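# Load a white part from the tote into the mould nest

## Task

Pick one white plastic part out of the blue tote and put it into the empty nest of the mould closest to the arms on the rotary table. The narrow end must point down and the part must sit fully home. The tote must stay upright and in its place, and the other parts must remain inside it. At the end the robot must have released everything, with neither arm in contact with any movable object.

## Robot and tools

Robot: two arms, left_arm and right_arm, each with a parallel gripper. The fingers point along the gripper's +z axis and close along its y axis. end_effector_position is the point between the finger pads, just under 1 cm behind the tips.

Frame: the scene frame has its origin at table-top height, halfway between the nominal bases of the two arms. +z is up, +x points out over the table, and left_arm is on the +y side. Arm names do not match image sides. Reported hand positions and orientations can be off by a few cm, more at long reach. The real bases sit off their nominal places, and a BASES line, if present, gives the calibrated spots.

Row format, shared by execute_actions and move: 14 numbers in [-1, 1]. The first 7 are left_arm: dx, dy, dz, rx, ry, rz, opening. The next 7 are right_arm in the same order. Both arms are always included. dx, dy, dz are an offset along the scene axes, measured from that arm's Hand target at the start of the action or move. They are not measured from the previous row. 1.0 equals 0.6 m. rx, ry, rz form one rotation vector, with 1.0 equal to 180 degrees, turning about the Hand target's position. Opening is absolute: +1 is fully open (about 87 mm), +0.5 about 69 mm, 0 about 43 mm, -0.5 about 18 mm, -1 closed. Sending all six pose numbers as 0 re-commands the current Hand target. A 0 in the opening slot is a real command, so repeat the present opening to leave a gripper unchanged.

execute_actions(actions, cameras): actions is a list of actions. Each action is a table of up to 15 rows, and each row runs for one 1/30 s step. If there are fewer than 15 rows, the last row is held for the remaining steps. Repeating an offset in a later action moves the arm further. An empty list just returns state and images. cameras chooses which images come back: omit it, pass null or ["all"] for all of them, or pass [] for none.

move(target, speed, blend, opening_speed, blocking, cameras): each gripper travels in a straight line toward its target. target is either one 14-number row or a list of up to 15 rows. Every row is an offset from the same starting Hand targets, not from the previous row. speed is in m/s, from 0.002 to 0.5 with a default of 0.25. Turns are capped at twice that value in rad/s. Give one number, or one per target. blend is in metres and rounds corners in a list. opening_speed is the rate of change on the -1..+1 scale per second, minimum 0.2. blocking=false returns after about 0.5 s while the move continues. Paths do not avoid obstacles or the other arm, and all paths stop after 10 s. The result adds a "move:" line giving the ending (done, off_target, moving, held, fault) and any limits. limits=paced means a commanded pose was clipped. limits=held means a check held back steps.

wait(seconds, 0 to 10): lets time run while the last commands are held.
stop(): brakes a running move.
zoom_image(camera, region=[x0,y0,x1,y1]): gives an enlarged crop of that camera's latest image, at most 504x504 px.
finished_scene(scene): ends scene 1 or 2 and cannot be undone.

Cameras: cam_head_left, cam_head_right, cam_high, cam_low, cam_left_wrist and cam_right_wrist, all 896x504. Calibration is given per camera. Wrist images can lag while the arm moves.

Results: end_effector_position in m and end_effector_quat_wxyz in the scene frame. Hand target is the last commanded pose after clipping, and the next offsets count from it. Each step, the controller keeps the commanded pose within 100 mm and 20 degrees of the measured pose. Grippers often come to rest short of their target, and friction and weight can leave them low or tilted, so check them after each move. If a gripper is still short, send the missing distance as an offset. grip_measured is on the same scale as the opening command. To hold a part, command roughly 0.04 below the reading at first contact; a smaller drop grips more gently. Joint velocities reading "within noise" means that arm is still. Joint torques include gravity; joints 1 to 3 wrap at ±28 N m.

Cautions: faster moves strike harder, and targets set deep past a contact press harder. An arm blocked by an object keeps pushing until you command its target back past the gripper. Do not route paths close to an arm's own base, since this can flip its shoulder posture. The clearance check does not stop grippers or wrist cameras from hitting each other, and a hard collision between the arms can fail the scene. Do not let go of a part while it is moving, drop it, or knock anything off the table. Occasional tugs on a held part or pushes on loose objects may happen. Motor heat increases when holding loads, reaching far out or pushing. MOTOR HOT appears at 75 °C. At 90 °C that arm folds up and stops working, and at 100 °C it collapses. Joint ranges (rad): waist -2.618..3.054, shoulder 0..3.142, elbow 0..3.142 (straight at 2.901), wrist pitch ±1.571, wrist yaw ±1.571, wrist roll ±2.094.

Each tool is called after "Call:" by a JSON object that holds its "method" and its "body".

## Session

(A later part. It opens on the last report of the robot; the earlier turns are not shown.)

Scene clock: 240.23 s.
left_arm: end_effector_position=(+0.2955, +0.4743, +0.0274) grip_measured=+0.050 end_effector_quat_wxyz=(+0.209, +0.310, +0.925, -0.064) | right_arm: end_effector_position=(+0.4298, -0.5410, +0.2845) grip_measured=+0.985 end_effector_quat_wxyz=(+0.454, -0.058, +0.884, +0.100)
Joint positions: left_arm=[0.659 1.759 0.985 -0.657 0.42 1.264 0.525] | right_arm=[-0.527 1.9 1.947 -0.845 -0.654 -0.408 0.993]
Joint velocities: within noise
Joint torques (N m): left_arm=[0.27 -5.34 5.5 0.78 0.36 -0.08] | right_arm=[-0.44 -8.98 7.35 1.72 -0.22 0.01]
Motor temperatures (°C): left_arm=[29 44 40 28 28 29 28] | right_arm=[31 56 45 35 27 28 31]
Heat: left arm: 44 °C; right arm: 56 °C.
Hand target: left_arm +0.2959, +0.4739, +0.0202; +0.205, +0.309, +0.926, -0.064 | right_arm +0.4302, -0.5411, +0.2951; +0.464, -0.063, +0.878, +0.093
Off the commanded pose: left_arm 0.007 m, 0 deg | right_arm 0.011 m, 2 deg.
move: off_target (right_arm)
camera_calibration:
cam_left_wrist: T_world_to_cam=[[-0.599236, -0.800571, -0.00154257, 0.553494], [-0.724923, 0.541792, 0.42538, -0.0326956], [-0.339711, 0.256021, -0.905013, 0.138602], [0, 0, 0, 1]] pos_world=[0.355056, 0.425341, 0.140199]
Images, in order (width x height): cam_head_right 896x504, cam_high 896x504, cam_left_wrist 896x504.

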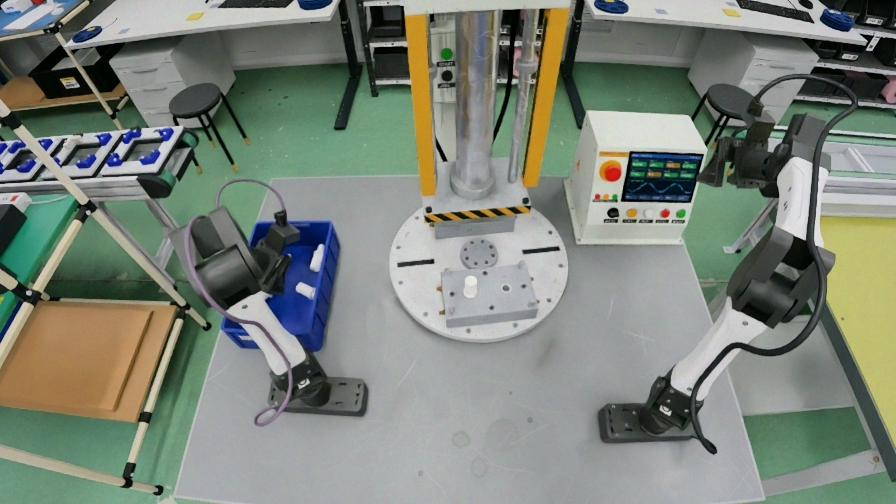

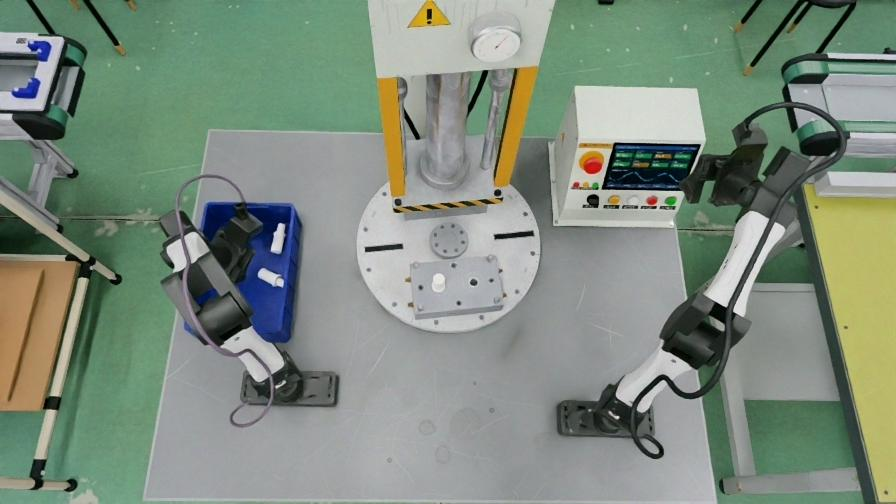

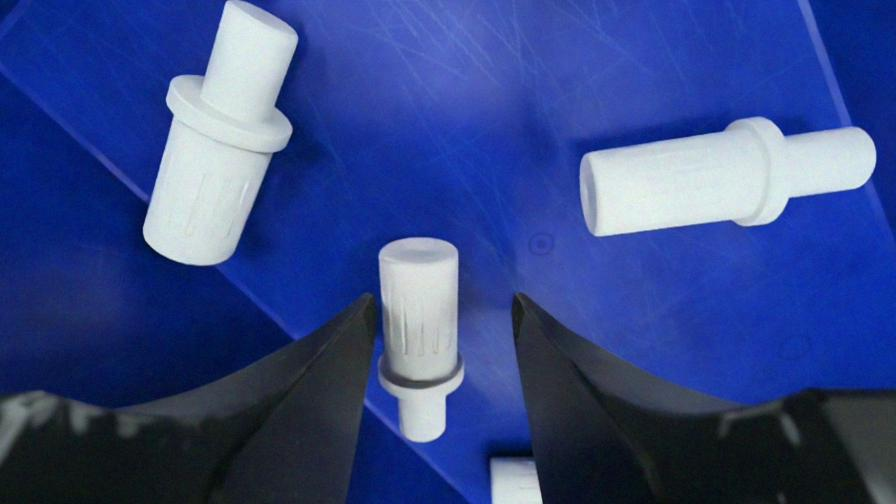

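Call:
{"method": "move", "body": {"target": [0.0075,0.01,-0.012,0,0,0,0.05,0,0,0,0,0,0,1], "speed": 0.1, "cameras": ["cam_left_wrist"]}}

Call:
{"method": "move", "body": {"target": [0,0,0,0,0,0,-0.45,0,0,0,0,0,0,1], "opening_speed": 0.5, "cameras": ["cam_left_wrist"]}}

Scene clock: 249.47 s.
left_arm: end_effector_position=(+0.2949, +0.4738, +0.0169) grip_measured=+0.050 end_effector_quat_wxyz=(+0.203, +0.308, +0.927, -0.073) | right_arm: end_effector_position=(+0.4298, -0.5410, +0.2845) grip_measured=+0.985 end_effector_quat_wxyz=(+0.454, -0.058, +0.884, +0.100)
Joint positions: left_arm=[0.659 1.796 0.985 -0.642 0.42 1.264 0.525] | right_arm=[-0.527 1.9 1.947 -0.845 -0.654 -0.408 0.993]
Joint velocities: left_arm=[within noise] | right_arm=[-0.017 0.002 0.002 -0.007 0.007 -0.154 0.019]
Joint torques (N m): left_arm=[0.83 -5.27 7.06 0.77 0.37 0.02] | right_arm=[-0.49 -8.96 7.31 1.74 -0.23 0]
Motor temperatures (°C): left_arm=[29 43 40 29 28 29 28] | right_arm=[31 56 45 35 27 28 31]
Heat: left arm: 43 °C; right arm: 56 °C.
Hand target: left_arm +0.3003, +0.4798, +0.0129; +0.205, +0.309, +0.926, -0.064 | right_arm +0.4302, -0.5411, +0.2951; +0.464, -0.063, +0.878, +0.093
Off the commanded pose: left_arm 0.009 m, 1 deg | right_arm 0.011 m, 2 deg.
move: off_target (right_arm)
camera_calibration:
cam_left_wrist: T_world_to_cam=[[-0.598523, -0.800864, 0.0196648, 0.552321], [-0.717786, 0.547013, 0.430767, -0.0330867], [-0.355743, 0.243709, -0.902249, 0.139542], [0, 0, 0, 1]] pos_world=[0.356469, 0.426425, 0.129293]
Images, in order (width x height): cam_left_wrist 896x504.

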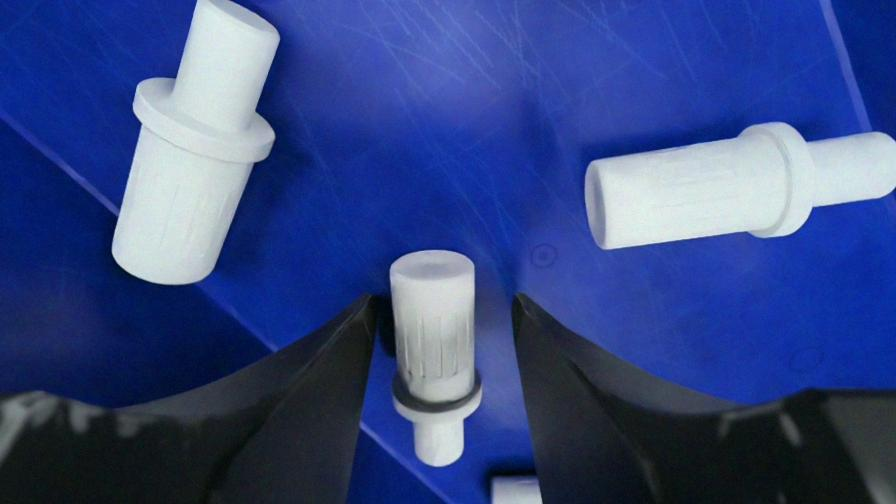

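Scene clock: 250.67 s.
left_arm: end_effector_position=(+0.2985, +0.4765, +0.0173) grip_measured=-0.345 end_effector_quat_wxyz=(+0.208, +0.310, +0.925, -0.066) | right_arm: end_effector_position=(+0.4298, -0.5410, +0.2845) grip_measured=+0.985 end_effector_quat_wxyz=(+0.454, -0.058, +0.884, +0.100)
Joint positions: left_arm=[0.659 1.796 0.985 -0.624 0.42 1.264 0.327] | right_arm=[-0.527 1.9 1.947 -0.845 -0.654 -0.408 0.993]
Joint velocities: within noise
Joint torques (N m): left_arm=[0.84 -5.23 7.08 0.61 0.37 0.02] | right_arm=[-0.42 -9.01 7.28 1.77 -0.23 -0.03]
Motor temperatures (°C): left_arm=[29 43 40 28 28 29 28] | right_arm=[31 56 45 35 27 28 31]
Heat: left arm: 43 °C; right arm: 56 °C.
Hand target: left_arm +0.3003, +0.4798, +0.0129; +0.205, +0.309, +0.926, -0.065 | right_arm +0.4302, -0.5411, +0.2951; +0.464, -0.063, +0.878, +0.093
Off the commanded pose: left_arm 0.006 m, 0 deg | right_arm 0.011 m, 2 deg.
move: off_target (right_arm)
camera_calibration:
cam_left_wrist: T_world_to_cam=[[-0.598681, -0.800983, 0.00244681, 0.55702], [-0.723919, 0.542383, 0.426335, -0.0280317], [-0.342814, 0.253468, -0.904562, 0.131999], [0, 0, 0, 1]] pos_world=[0.358436, 0.42791, 0.12999]
Images, in order (width x height): cam_left_wrist 896x504.

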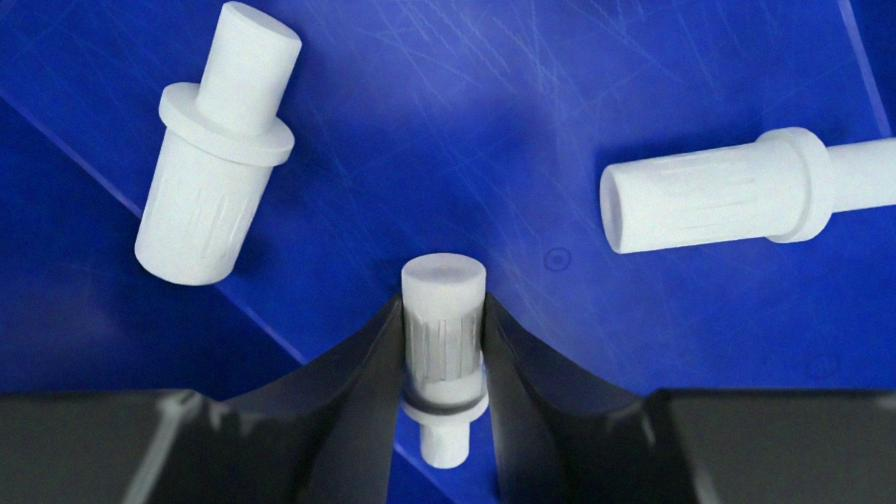

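Call:
{"method": "move", "body": {"target": [[0,0,0.33,0,0,0,-0.45,0,0,0,0,0,0,1],[-0.017,-0.466,0.362,0,0,-0.19,-0.45,0,0,0,0,0,0,1],[-0.284,-0.766,0.178,0,0,-0.383,-0.45,0,0,0,0,0,0,1]], "speed": [0.15,0.3,0.2], "blend": [0.05,0.08,0]}}

Scene clock: 275.27 s.
left_arm: end_effector_position=(+0.1296, +0.0204, +0.1261) grip_measured=-0.345 end_effector_quat_wxyz=(+0.137, +0.781, +0.584, -0.174) | right_arm: end_effector_position=(+0.4298, -0.5410, +0.2845) grip_measured=+0.985 end_effector_quat_wxyz=(+0.454, -0.058, +0.884, +0.100)
Joint positions: left_arm=[-1.153 1.518 1.126 -0.819 0.271 0.642 0.327] | right_arm=[-0.527 1.9 1.947 -0.845 -0.654 -0.408 0.993]
Joint velocities: within noise
Joint torques (N m): left_arm=[0.43 -4.56 6.78 1.08 0.22 -0.08] | right_arm=[-0.35 -8.96 7.3 1.73 -0.24 0.01]
Motor temperatures (°C): left_arm=[29 41 41 29 28 29 29] | right_arm=[31 57 46 35 27 28 31]
Heat: left arm: 41 °C; right arm: 57 °C.
Hand target: left_arm +0.1300, +0.0202, +0.1196; +0.133, +0.779, +0.589, -0.169 | right_arm +0.4302, -0.5411, +0.2951; +0.464, -0.063, +0.878, +0.093
Off the commanded pose: left_arm 0.006 m, 1 deg | right_arm 0.011 m, 2 deg.
move: off_target (right_arm)
camera_calibration:
cam_left_wrist: T_world_to_cam=[[-0.960666, 0.277706, -0.000963081, 0.115635], [0.251609, 0.871843, 0.420217, -0.081632], [0.117537, 0.403446, -0.907423, 0.225833], [0, 0, 0, 1]] pos_world=[0.105082, -0.0520535, 0.239341]

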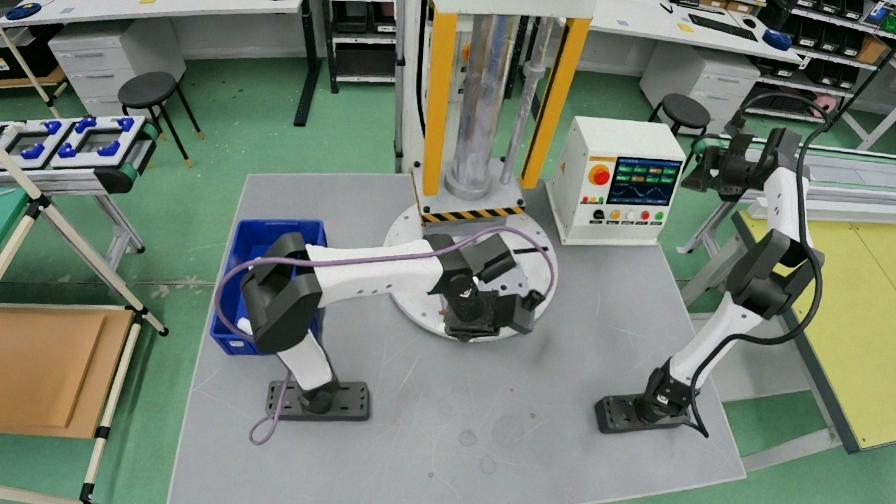

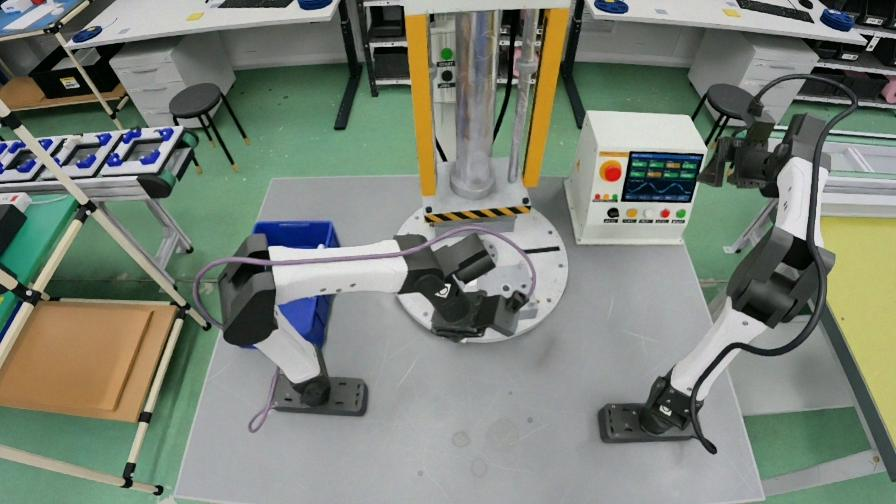

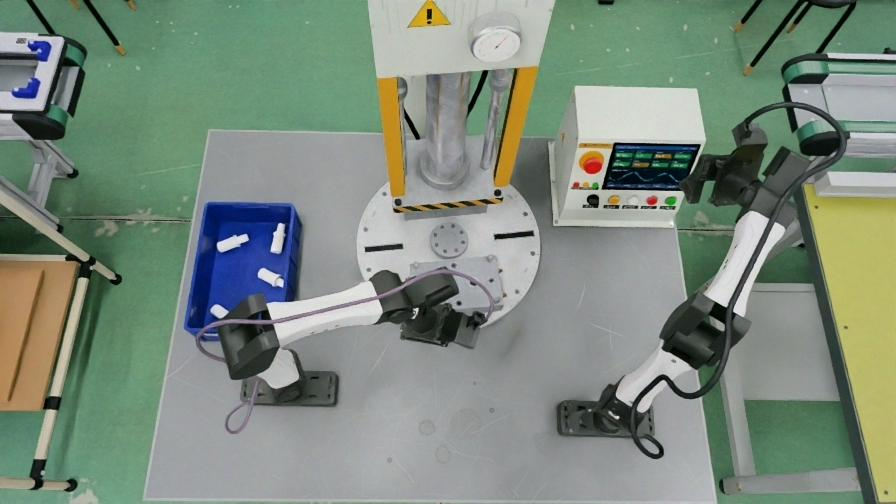

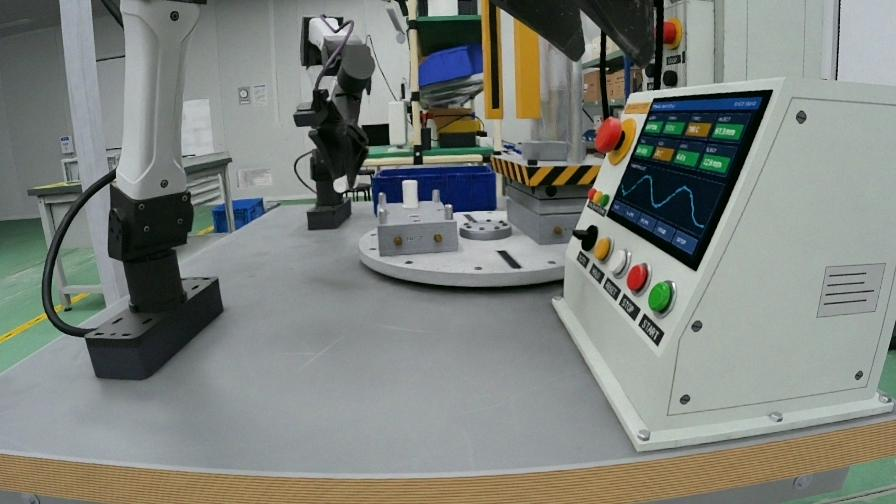

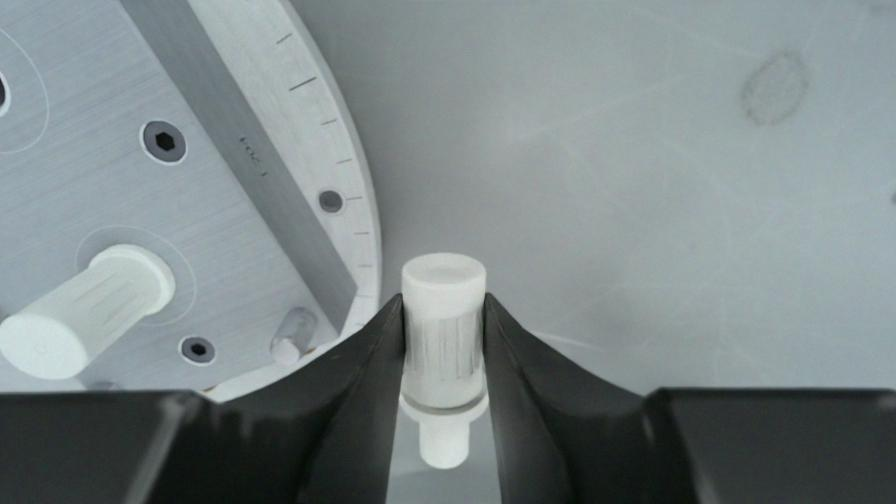

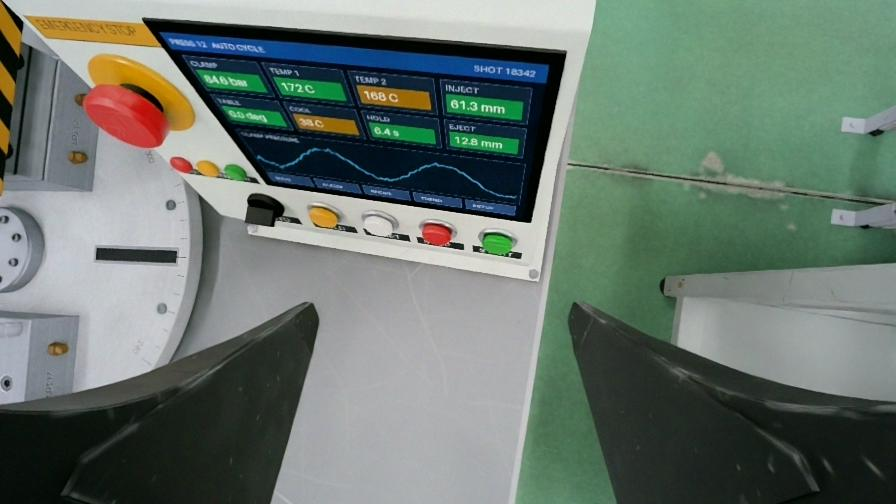

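Call:
{"method": "move", "body": {"target": [[-0.05,-0.01,-0.12,0,0,0,-0.45,0,0,0,0,0,0,1],[-0.05,-0.01,-0.173,0,0,0,-0.45,0,0,0,0,0,0,1]], "speed": [0.15,0.06], "blend": [0.02,0], "cameras": ["cam_low","cam_left_wrist"]}}

Call:
{"method": "zoom_image", "body": {"camera": "cam_low", "region": [280, 120, 460, 280]}}

Scene clock: 286.03 s.
left_arm: end_effector_position=(+0.0985, +0.0056, +0.0240) grip_measured=-0.345 end_effector_quat_wxyz=(+0.147, +0.783, +0.577, -0.180) | right_arm: end_effector_position=(+0.4298, -0.5410, +0.2845) grip_measured=+0.985 end_effector_quat_wxyz=(+0.454, -0.058, +0.884, +0.100)
Joint positions: left_arm=[-1.272 1.656 0.818 -0.322 0.232 0.538 0.327] | right_arm=[-0.527 1.9 1.947 -0.845 -0.654 -0.408 0.993]
Joint velocities: within noise
Joint torques (N m): left_arm=[1.33 -4.83 5.94 0.93 0.17 -0.09] | right_arm=[-0.36 -8.88 7.42 1.76 -0.24 -0.01]
Motor temperatures (°C): left_arm=[29 40 41 29 27 29 29] | right_arm=[31 57 46 35 27 28 31]
Heat: left arm: 41 °C; right arm: 57 °C.
Hand target: left_arm +0.1001, +0.0143, +0.0158; +0.133, +0.779, +0.589, -0.169 | right_arm +0.4302, -0.5411, +0.2951; +0.464, -0.063, +0.878, +0.093
Off the commanded pose: left_arm 0.012 m, 2 deg | right_arm 0.011 m, 2 deg.
move: off_target (left_arm, right_arm); blend cut to 0.0159 m at target 1
camera_calibration:
cam_left_wrist: T_world_to_cam=[[-0.957447, 0.288282, -0.0137107, 0.0897138], [0.258944, 0.879048, 0.400279, -0.0182896], [0.127445, 0.379696, -0.916291, 0.14221], [0, 0, 0, 1]] pos_world=[0.0725081, -0.0637821, 0.138857]
Images, in order (width x height): cam_low 896x504, cam_left_wrist 896x504.

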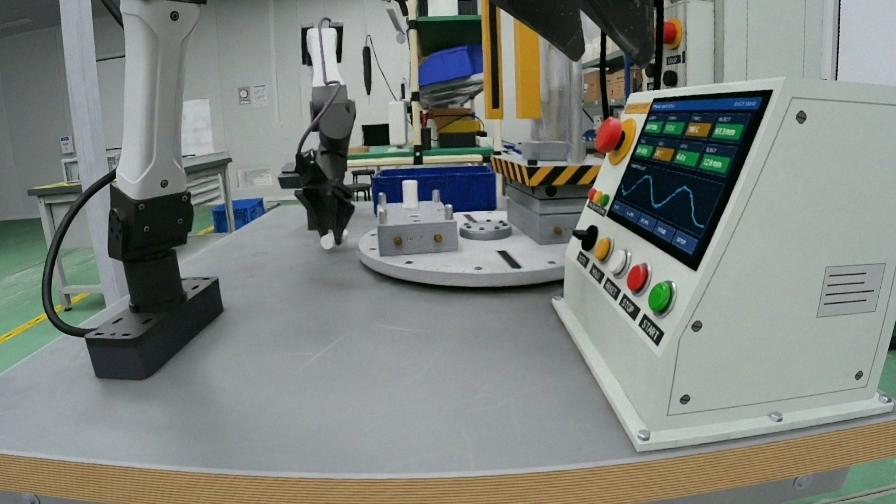

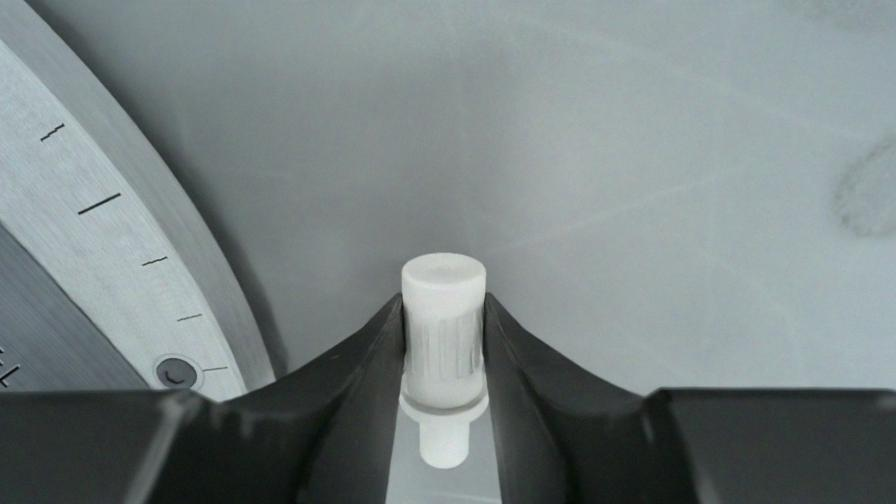

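Scaled by 2.800 from the camera's 896x504 image, which has a finer 1280x720 frame.

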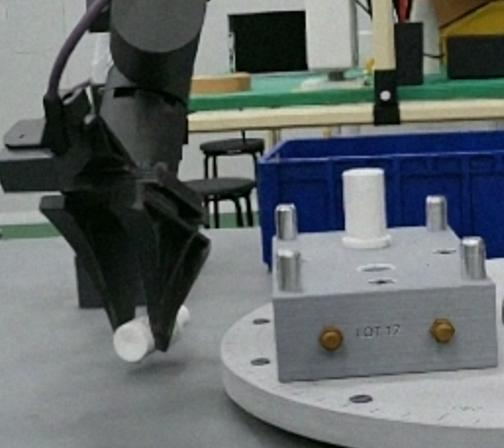

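Call:
{"method": "move", "body": {"target": [0.003,0.012,-0.01,0,0,0,-0.45,0,0,0,0,0,0,1], "speed": 0.05, "cameras": ["cam_low","cam_left_wrist"]}}

Call:
{"method": "zoom_image", "body": {"camera": "cam_low", "region": [280, 180, 400, 280]}}

Scene clock: 291.93 s.
left_arm: end_effector_position=(+0.0992, +0.0187, +0.0150) grip_measured=-0.345 end_effector_quat_wxyz=(+0.134, +0.780, +0.586, -0.173) | right_arm: end_effector_position=(+0.4298, -0.5410, +0.2845) grip_measured=+0.985 end_effector_quat_wxyz=(+0.454, -0.058, +0.884, +0.100)
Joint positions: left_arm=[-1.258 1.656 0.784 -0.32 0.232 0.538 0.327] | right_arm=[-0.527 1.9 1.947 -0.845 -0.654 -0.408 0.993]
Joint velocities: within noise
Joint torques (N m): left_arm=[1.32 -5.14 5.59 1.14 0.23 0.04] | right_arm=[-0.34 -8.95 7.35 1.74 -0.23 0]
Motor temperatures (°C): left_arm=[29 40 41 29 27 29 29] | right_arm=[31 57 46 36 27 28 31]
Heat: left arm: 41 °C; right arm: 57 °C.
Hand target: left_arm +0.1018, +0.0214, +0.0099; +0.133, +0.779, +0.589, -0.169 | right_arm +0.4302, -0.5411, +0.2951; +0.464, -0.063, +0.878, +0.093
Off the commanded pose: left_arm 0.007 m, 1 deg | right_arm 0.011 m, 2 deg.
move: off_target (right_arm)
camera_calibration:
cam_left_wrist: T_world_to_cam=[[-0.961508, 0.274756, 0.0033152, 0.0868619], [0.250109, 0.870133, 0.424634, -0.0257492], [0.113786, 0.409118, -0.905359, 0.129518], [0, 0, 0, 1]] pos_world=[0.0752212, -0.0544489, 0.127907]
Images, in order (width x height): cam_low 896x504, cam_left_wrist 896x504.

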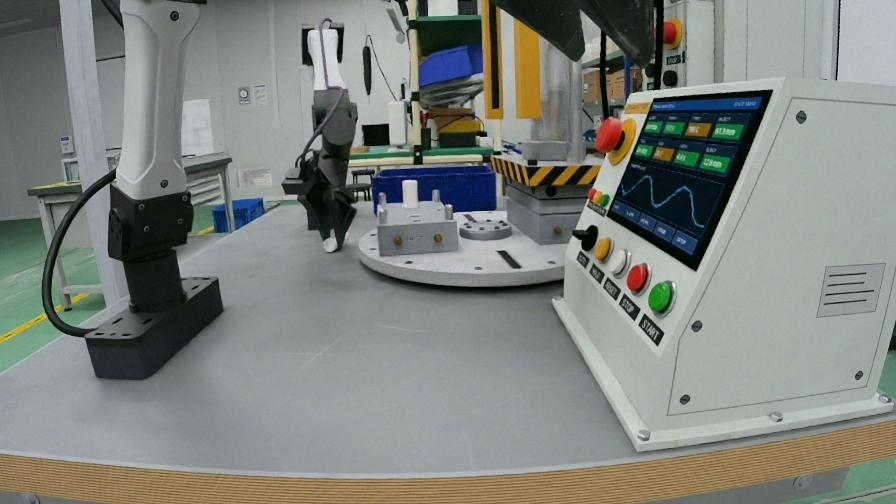

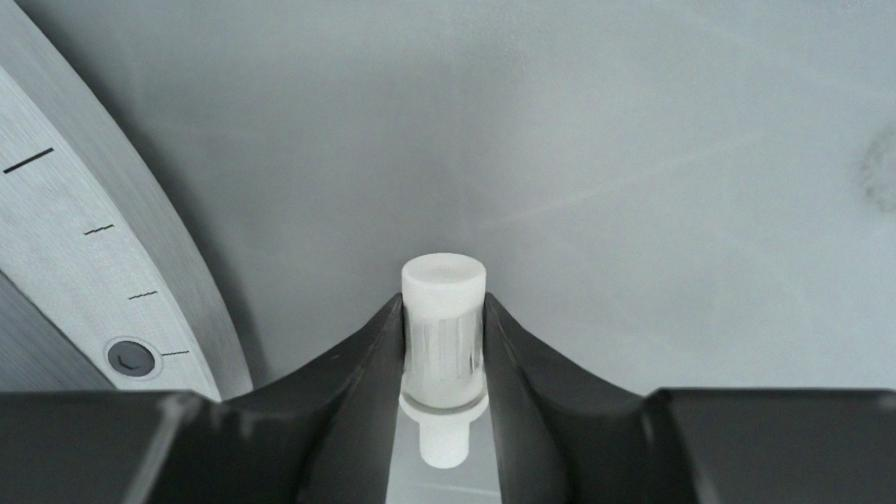

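Scaled by 4.200 from the camera's 896x504 image, which has a finer 1280x720 frame.

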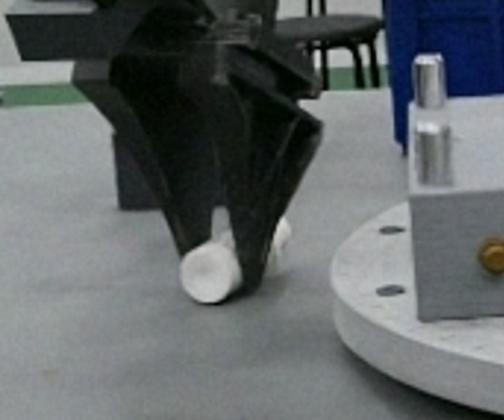

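Call:
{"method": "move", "body": {"target": [0,0,-0.008,0,0,0,-0.45,0,0,0,0,0,0,1], "speed": 0.03, "cameras": ["cam_left_wrist"]}}

Call:
{"method": "zoom_image", "body": {"camera": "cam_left_wrist", "region": [340, 220, 560, 500]}}

Scene clock: 296.70 s.
left_arm: end_effector_position=(+0.0998, +0.0168, +0.0143) grip_measured=-0.345 end_effector_quat_wxyz=(+0.140, +0.780, +0.585, -0.175) | right_arm: end_effector_position=(+0.4298, -0.5410, +0.2845) grip_measured=+0.985 end_effector_quat_wxyz=(+0.454, -0.058, +0.884, +0.100)
Joint positions: left_arm=[-1.258 1.656 0.777 -0.299 0.232 0.538 0.327] | right_arm=[-0.527 1.9 1.947 -0.845 -0.654 -0.408 0.993]
Joint velocities: within noise
Joint torques (N m): left_arm=[1.32 -4.21 5.39 1.17 0.24 0.05] | right_arm=[-0.38 -8.96 7.36 1.73 -0.23 0.01]
Motor temperatures (°C): left_arm=[29 39 41 29 27 29 29] | right_arm=[30 57 46 36 27 28 31]
Heat: left arm: 41 °C; right arm: 57 °C.
Hand target: left_arm +0.1018, +0.0214, +0.0051; +0.133, +0.779, +0.589, -0.169 | right_arm +0.4302, -0.5411, +0.2951; +0.464, -0.063, +0.878, +0.093
Off the commanded pose: left_arm 0.011 m, 1 deg | right_arm 0.011 m, 2 deg.
move: off_target (left_arm, right_arm)
camera_calibration:
cam_left_wrist: T_world_to_cam=[[-0.961507, 0.274753, -0.00377975, 0.0880778], [0.248498, 0.875333, 0.414778, -0.0236732], [0.11727, 0.397873, -0.909915, 0.129463], [0, 0, 0, 1]] pos_world=[0.0753881, -0.0549876, 0.127952]
Images, in order (width x height): cam_left_wrist 896x504.

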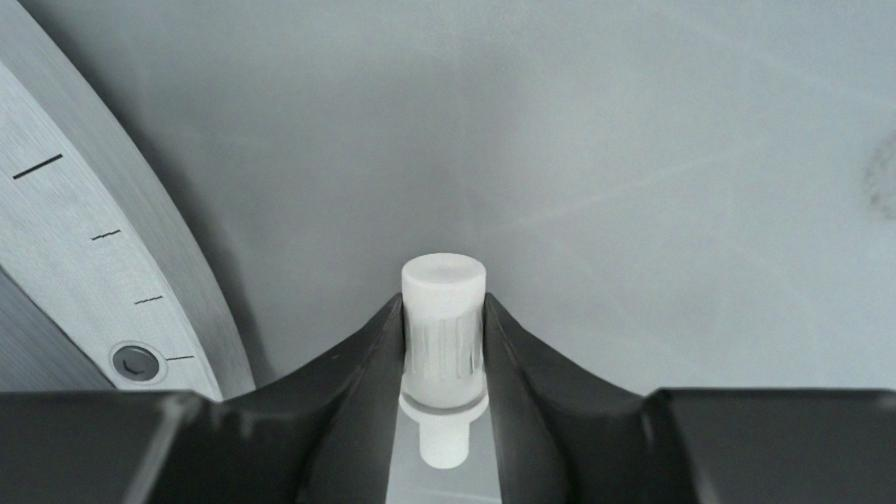

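Scaled by 1.800 from the camera's 896x504 image, which has a finer 1280x720 frame.

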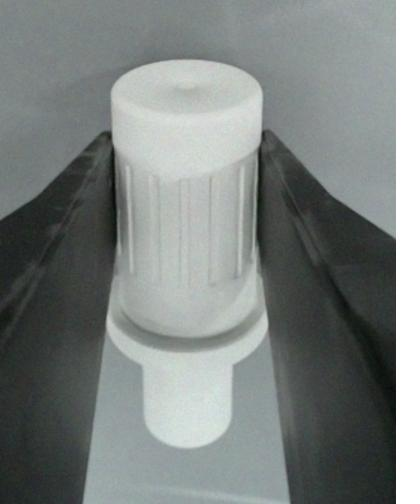

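Call:
{"method": "move", "body": {"target": [0,0,0.008,0,0,0,0.1,0,0,0,0,0,0,1], "opening_speed": 0.4, "cameras": []}}

Call:
{"method": "move", "body": {"target": [[0.015,0.053,0.125,0,0,0,0.1,0,0,0,0,0,0,1],[-0.012,-0.043,0.159,0.23,-0.066,0,0.1,0,0,0,0,0,0,1]], "speed": [0.1,0.25], "cameras": ["cam_low","cam_left_wrist","cam_high"]}}

Scene clock: 307.73 s.
left_arm: end_effector_position=(+0.0998, +0.0167, +0.0142) grip_measured=+0.100 end_effector_quat_wxyz=(+0.140, +0.780, +0.585, -0.175) | right_arm: end_effector_position=(+0.4298, -0.5410, +0.2845) grip_measured=+0.985 end_effector_quat_wxyz=(+0.454, -0.058, +0.884, +0.100)
Joint positions: left_arm=[-1.258 1.656 0.776 -0.298 0.232 0.538 0.55] | right_arm=[-0.527 1.9 1.947 -0.845 -0.654 -0.408 0.993]
Joint velocities: within noise
Joint torques (N m): left_arm=[1.31 -5.09 6.34 0.93 0.23 0.06] | right_arm=[-0.32 -9.07 7.35 1.75 -0.24 0.01]
Motor temperatures (°C): left_arm=[29 39 41 30 27 29 29] | right_arm=[30 57 46 36 27 28 31]
Heat: left arm: 41 °C; right arm: 57 °C.
Hand target: left_arm +0.1018, +0.0215, +0.0098; +0.133, +0.779, +0.589, -0.169 | right_arm +0.4302, -0.5411, +0.2951; +0.464, -0.063, +0.878, +0.093
Off the commanded pose: left_arm 0.007 m, 1 deg | right_arm 0.011 m, 2 deg.
move: off_target (right_arm)
No camera images: "cameras" was empty.

Scene clock: 310.97 s.
left_arm: end_effector_position=(+0.0943, -0.0021, +0.1084) grip_measured=+0.100 end_effector_quat_wxyz=(-0.089, +0.791, +0.593, +0.120) | right_arm: end_effector_position=(+0.4298, -0.5410, +0.2845) grip_measured=+0.985 end_effector_quat_wxyz=(+0.454, -0.058, +0.884, +0.100)
Joint positions: left_arm=[-1.458 2.21 1.878 -1.518 -0.113 0.368 0.55] | right_arm=[-0.527 1.9 1.947 -0.845 -0.654 -0.408 0.993]
Joint velocities: within noise
Joint torques (N m): left_arm=[0.36 -8.03 8.64 -0.31 -0.06 -0.07] | right_arm=[-0.34 -8.8 7.35 1.75 -0.25 0.03]
Motor temperatures (°C): left_arm=[29 39 41 30 27 29 29] | right_arm=[30 57 46 36 27 28 31]
Heat: left arm: 41 °C; right arm: 57 °C.
Hand target: left_arm +0.0947, -0.0043, +0.1052; -0.092, +0.789, +0.594, +0.129 | right_arm +0.4302, -0.5411, +0.2951; +0.464, -0.063, +0.878, +0.093
Off the commanded pose: left_arm 0.004 m, 1 deg | right_arm 0.011 m, 2 deg.
move: off_target (right_arm)
camera_calibration:
cam_left_wrist: T_world_to_cam=[[-0.962313, 0.271923, 0.0034865, 0.0876531], [0.106507, 0.365061, 0.924871, -0.0878156], [0.250221, 0.890387, -0.380264, 0.154327], [0, 0, 0, 1]] pos_world=[0.0550869, -0.129187, 0.139597]
Images, in order (width x height): cam_high 896x504, cam_low 896x504, cam_left_wrist 896x504.

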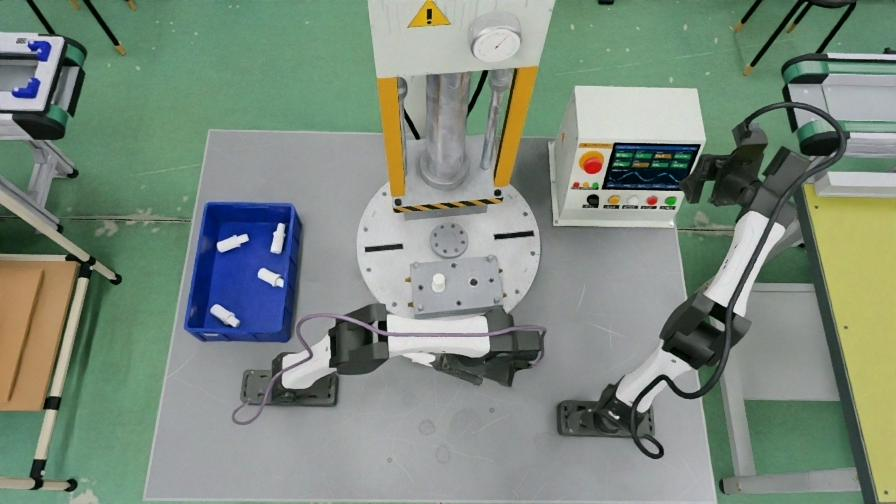

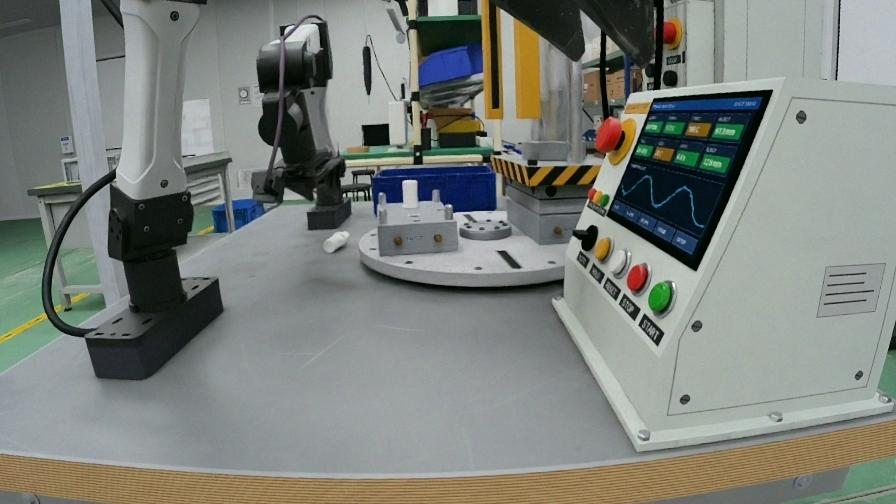

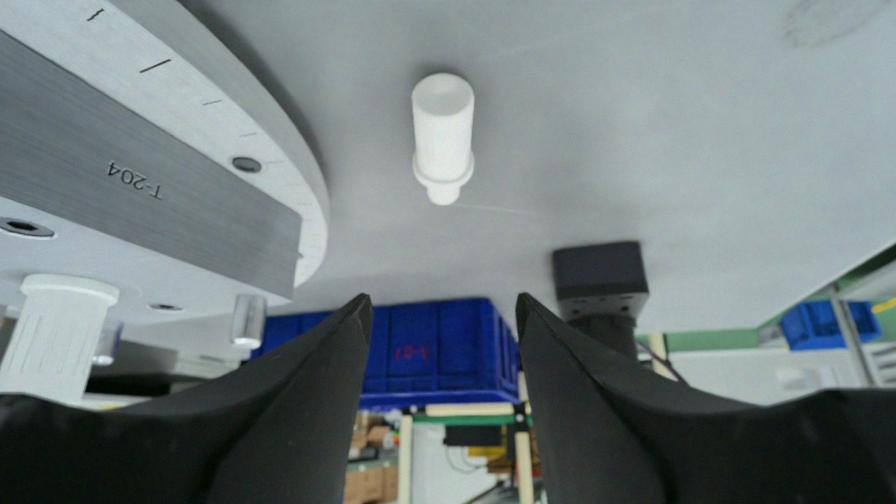

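Call:
{"method": "move", "body": {"target": [0.0097,0.037,-0.152,0,0,0,0.1,0,0,0,0,0,0,1], "speed": 0.1, "cameras": ["cam_low","cam_left_wrist"]}}

Scene clock: 320.03 s.
left_arm: end_effector_position=(+0.0963, +0.0150, +0.0230) grip_measured=+0.100 end_effector_quat_wxyz=(-0.086, +0.788, +0.597, +0.121) | right_arm: end_effector_position=(+0.4298, -0.5410, +0.2845) grip_measured=+0.985 end_effector_quat_wxyz=(+0.454, -0.058, +0.884, +0.100)
Joint positions: left_arm=[-1.449 2.231 1.561 -1.176 -0.119 0.368 0.55] | right_arm=[-0.527 1.9 1.947 -0.845 -0.654 -0.408 0.993]
Joint velocities: within noise
Joint torques (N m): left_arm=[1.26 -7.97 5.22 -0.08 -0.04 0.11] | right_arm=[-0.24 -8.96 7.41 1.73 -0.22 0]
Motor temperatures (°C): left_arm=[29 40 41 29 27 29 29] | right_arm=[30 57 46 36 27 28 31]
Heat: left arm: 41 °C; right arm: 57 °C.
Hand target: left_arm +0.1004, +0.0178, +0.0140; -0.092, +0.789, +0.594, +0.129 | right_arm +0.4302, -0.5411, +0.2951; +0.464, -0.063, +0.878, +0.093
Off the commanded pose: left_arm 0.010 m, 1 deg | right_arm 0.011 m, 2 deg.
move: off_target (right_arm)
camera_calibration:
cam_left_wrist: T_world_to_cam=[[-0.964345, 0.264626, -0.00328695, 0.0856495], [0.0981607, 0.369194, 0.924154, -0.0145002], [0.245769, 0.890881, -0.382006, 0.10658], [0, 0, 0, 1]] pos_world=[0.0578249, -0.112262, 0.0543962]
Images, in order (width x height): cam_low 896x504, cam_left_wrist 896x504.

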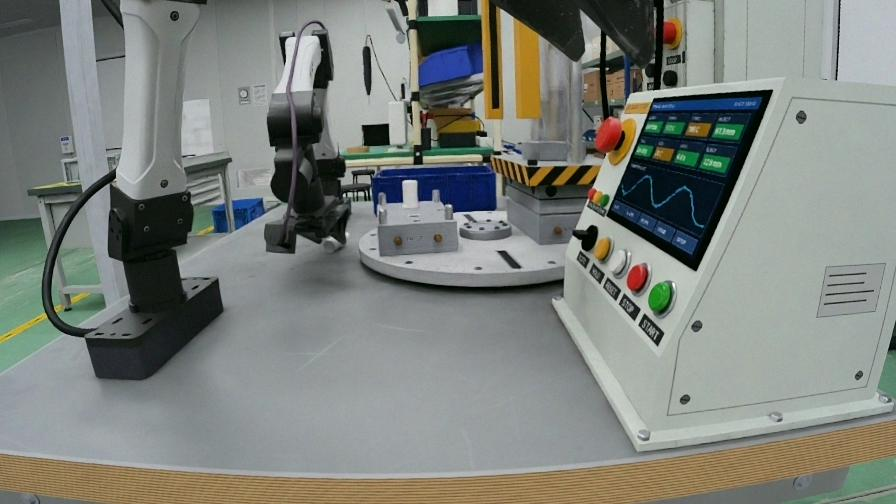

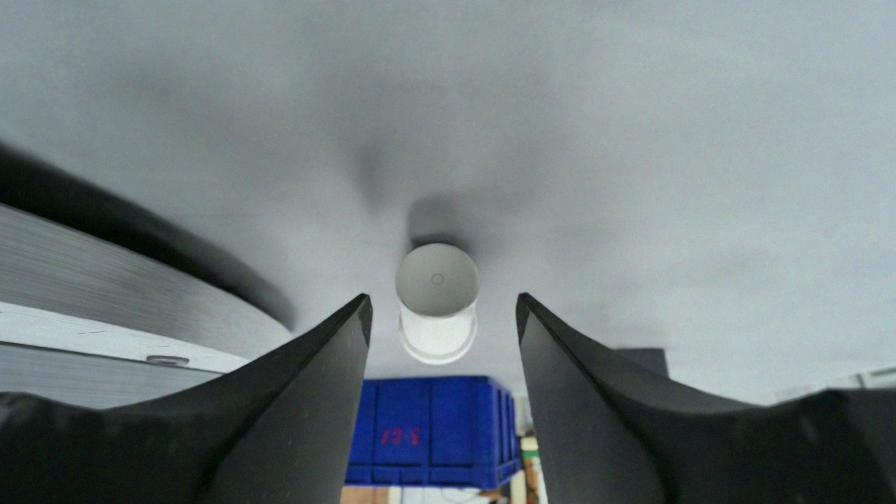

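Call:
{"method": "move", "body": {"target": [0.004,0.004,-0.018,0,0,0,0.1,0,0,0,0,0,0,1], "speed": 0.05, "cameras": ["cam_left_wrist"]}}

Call:
{"method": "move", "body": {"target": [0,0,0,0,0,0,-0.45,0,0,0,0,0,0,1], "opening_speed": 0.5, "cameras": ["cam_left_wrist"]}}

Scene clock: 326.17 s.
left_arm: end_effector_position=(+0.0984, +0.0158, +0.0132) grip_measured=+0.100 end_effector_quat_wxyz=(-0.084, +0.789, +0.597, +0.120) | right_arm: end_effector_position=(+0.4298, -0.5410, +0.2845) grip_measured=+0.985 end_effector_quat_wxyz=(+0.454, -0.058, +0.884, +0.100)
Joint positions: left_arm=[-1.444 2.239 1.536 -1.136 -0.12 0.374 0.55] | right_arm=[-0.527 1.9 1.947 -0.845 -0.654 -0.408 0.993]
Joint velocities: within noise
Joint torques (N m): left_arm=[1.4 -7.76 4.89 -0.06 -0.05 0.11] | right_arm=[-0.28 -8.92 7.39 1.78 -0.24 -0.02]
Motor temperatures (°C): left_arm=[29 41 41 29 27 29 29] | right_arm=[30 57 46 36 27 28 31]
Heat: left arm: 41 °C; right arm: 57 °C.
Hand target: left_arm +0.1029, +0.0201, +0.0033; -0.092, +0.789, +0.594, +0.129 | right_arm +0.4302, -0.5411, +0.2951; +0.464, -0.063, +0.878, +0.093
Off the commanded pose: left_arm 0.012 m, 1 deg | right_arm 0.011 m, 2 deg.
move: off_target (left_arm, right_arm)
camera_calibration:
cam_left_wrist: T_world_to_cam=[[-0.964007, 0.26583, -0.00502556, 0.0873784], [0.0983214, 0.373987, 0.922207, -0.00607297], [0.24703, 0.88852, -0.386663, 0.101618], [0, 0, 0, 1]] pos_world=[0.0597277, -0.111246, 0.0453316]
Images, in order (width x height): cam_left_wrist 896x504.

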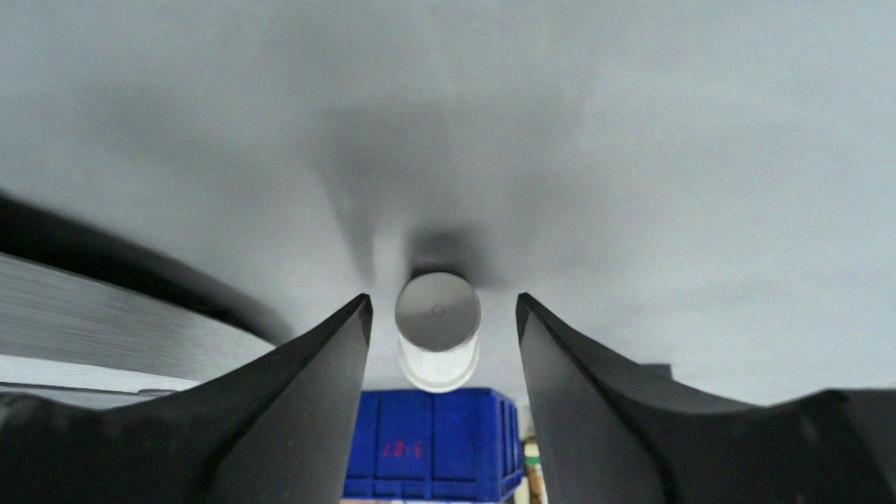

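Scene clock: 327.47 s.
left_arm: end_effector_position=(+0.0985, +0.0157, +0.0132) grip_measured=-0.343 end_effector_quat_wxyz=(-0.084, +0.789, +0.596, +0.120) | right_arm: end_effector_position=(+0.4298, -0.5410, +0.2845) grip_measured=+0.985 end_effector_quat_wxyz=(+0.454, -0.058, +0.884, +0.100)
Joint positions: left_arm=[-1.444 2.239 1.536 -1.136 -0.12 0.374 0.329] | right_arm=[-0.527 1.9 1.947 -0.845 -0.654 -0.408 0.993]
Joint velocities: within noise
Joint torques (N m): left_arm=[1.4 -7.77 4.88 -0.05 -0.05 0.11] | right_arm=[-0.36 -9.1 7.27 1.74 -0.24 0.01]
Motor temperatures (°C): left_arm=[29 41 41 29 27 29 29] | right_arm=[30 57 46 36 27 28 31]
Heat: left arm: 41 °C; right arm: 57 °C.
Hand target: left_arm +0.1029, +0.0201, +0.0033; -0.092, +0.789, +0.594, +0.129 | right_arm +0.4302, -0.5411, +0.2951; +0.464, -0.063, +0.878, +0.093
Off the commanded pose: left_arm 0.012 m, 1 deg | right_arm 0.011 m, 2 deg.
move: off_target (left_arm, right_arm)
camera_calibration:
cam_left_wrist: T_world_to_cam=[[-0.963881, 0.266278, -0.00539915, 0.0874745], [0.0982156, 0.374221, 0.922124, -0.00601794], [0.247562, 0.888288, -0.386857, 0.101617], [0, 0, 0, 1]] pos_world=[0.0597497, -0.111305, 0.0453326]
Images, in order (width x height): cam_left_wrist 896x504.

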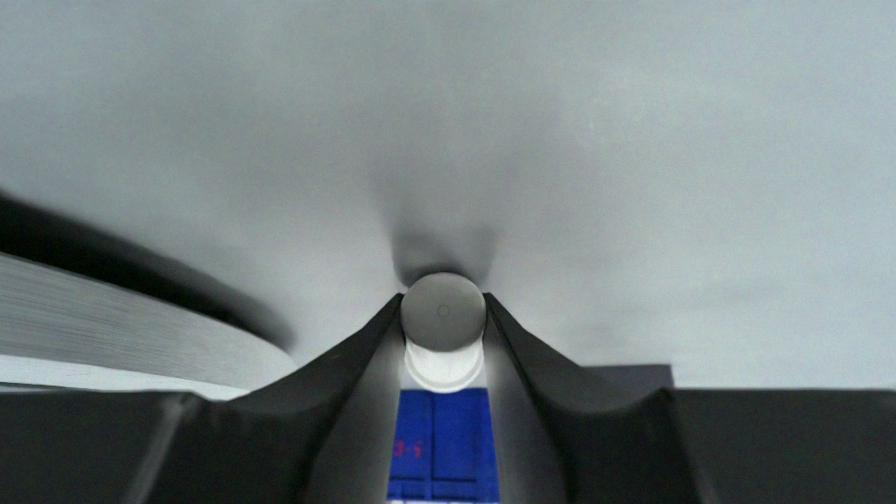

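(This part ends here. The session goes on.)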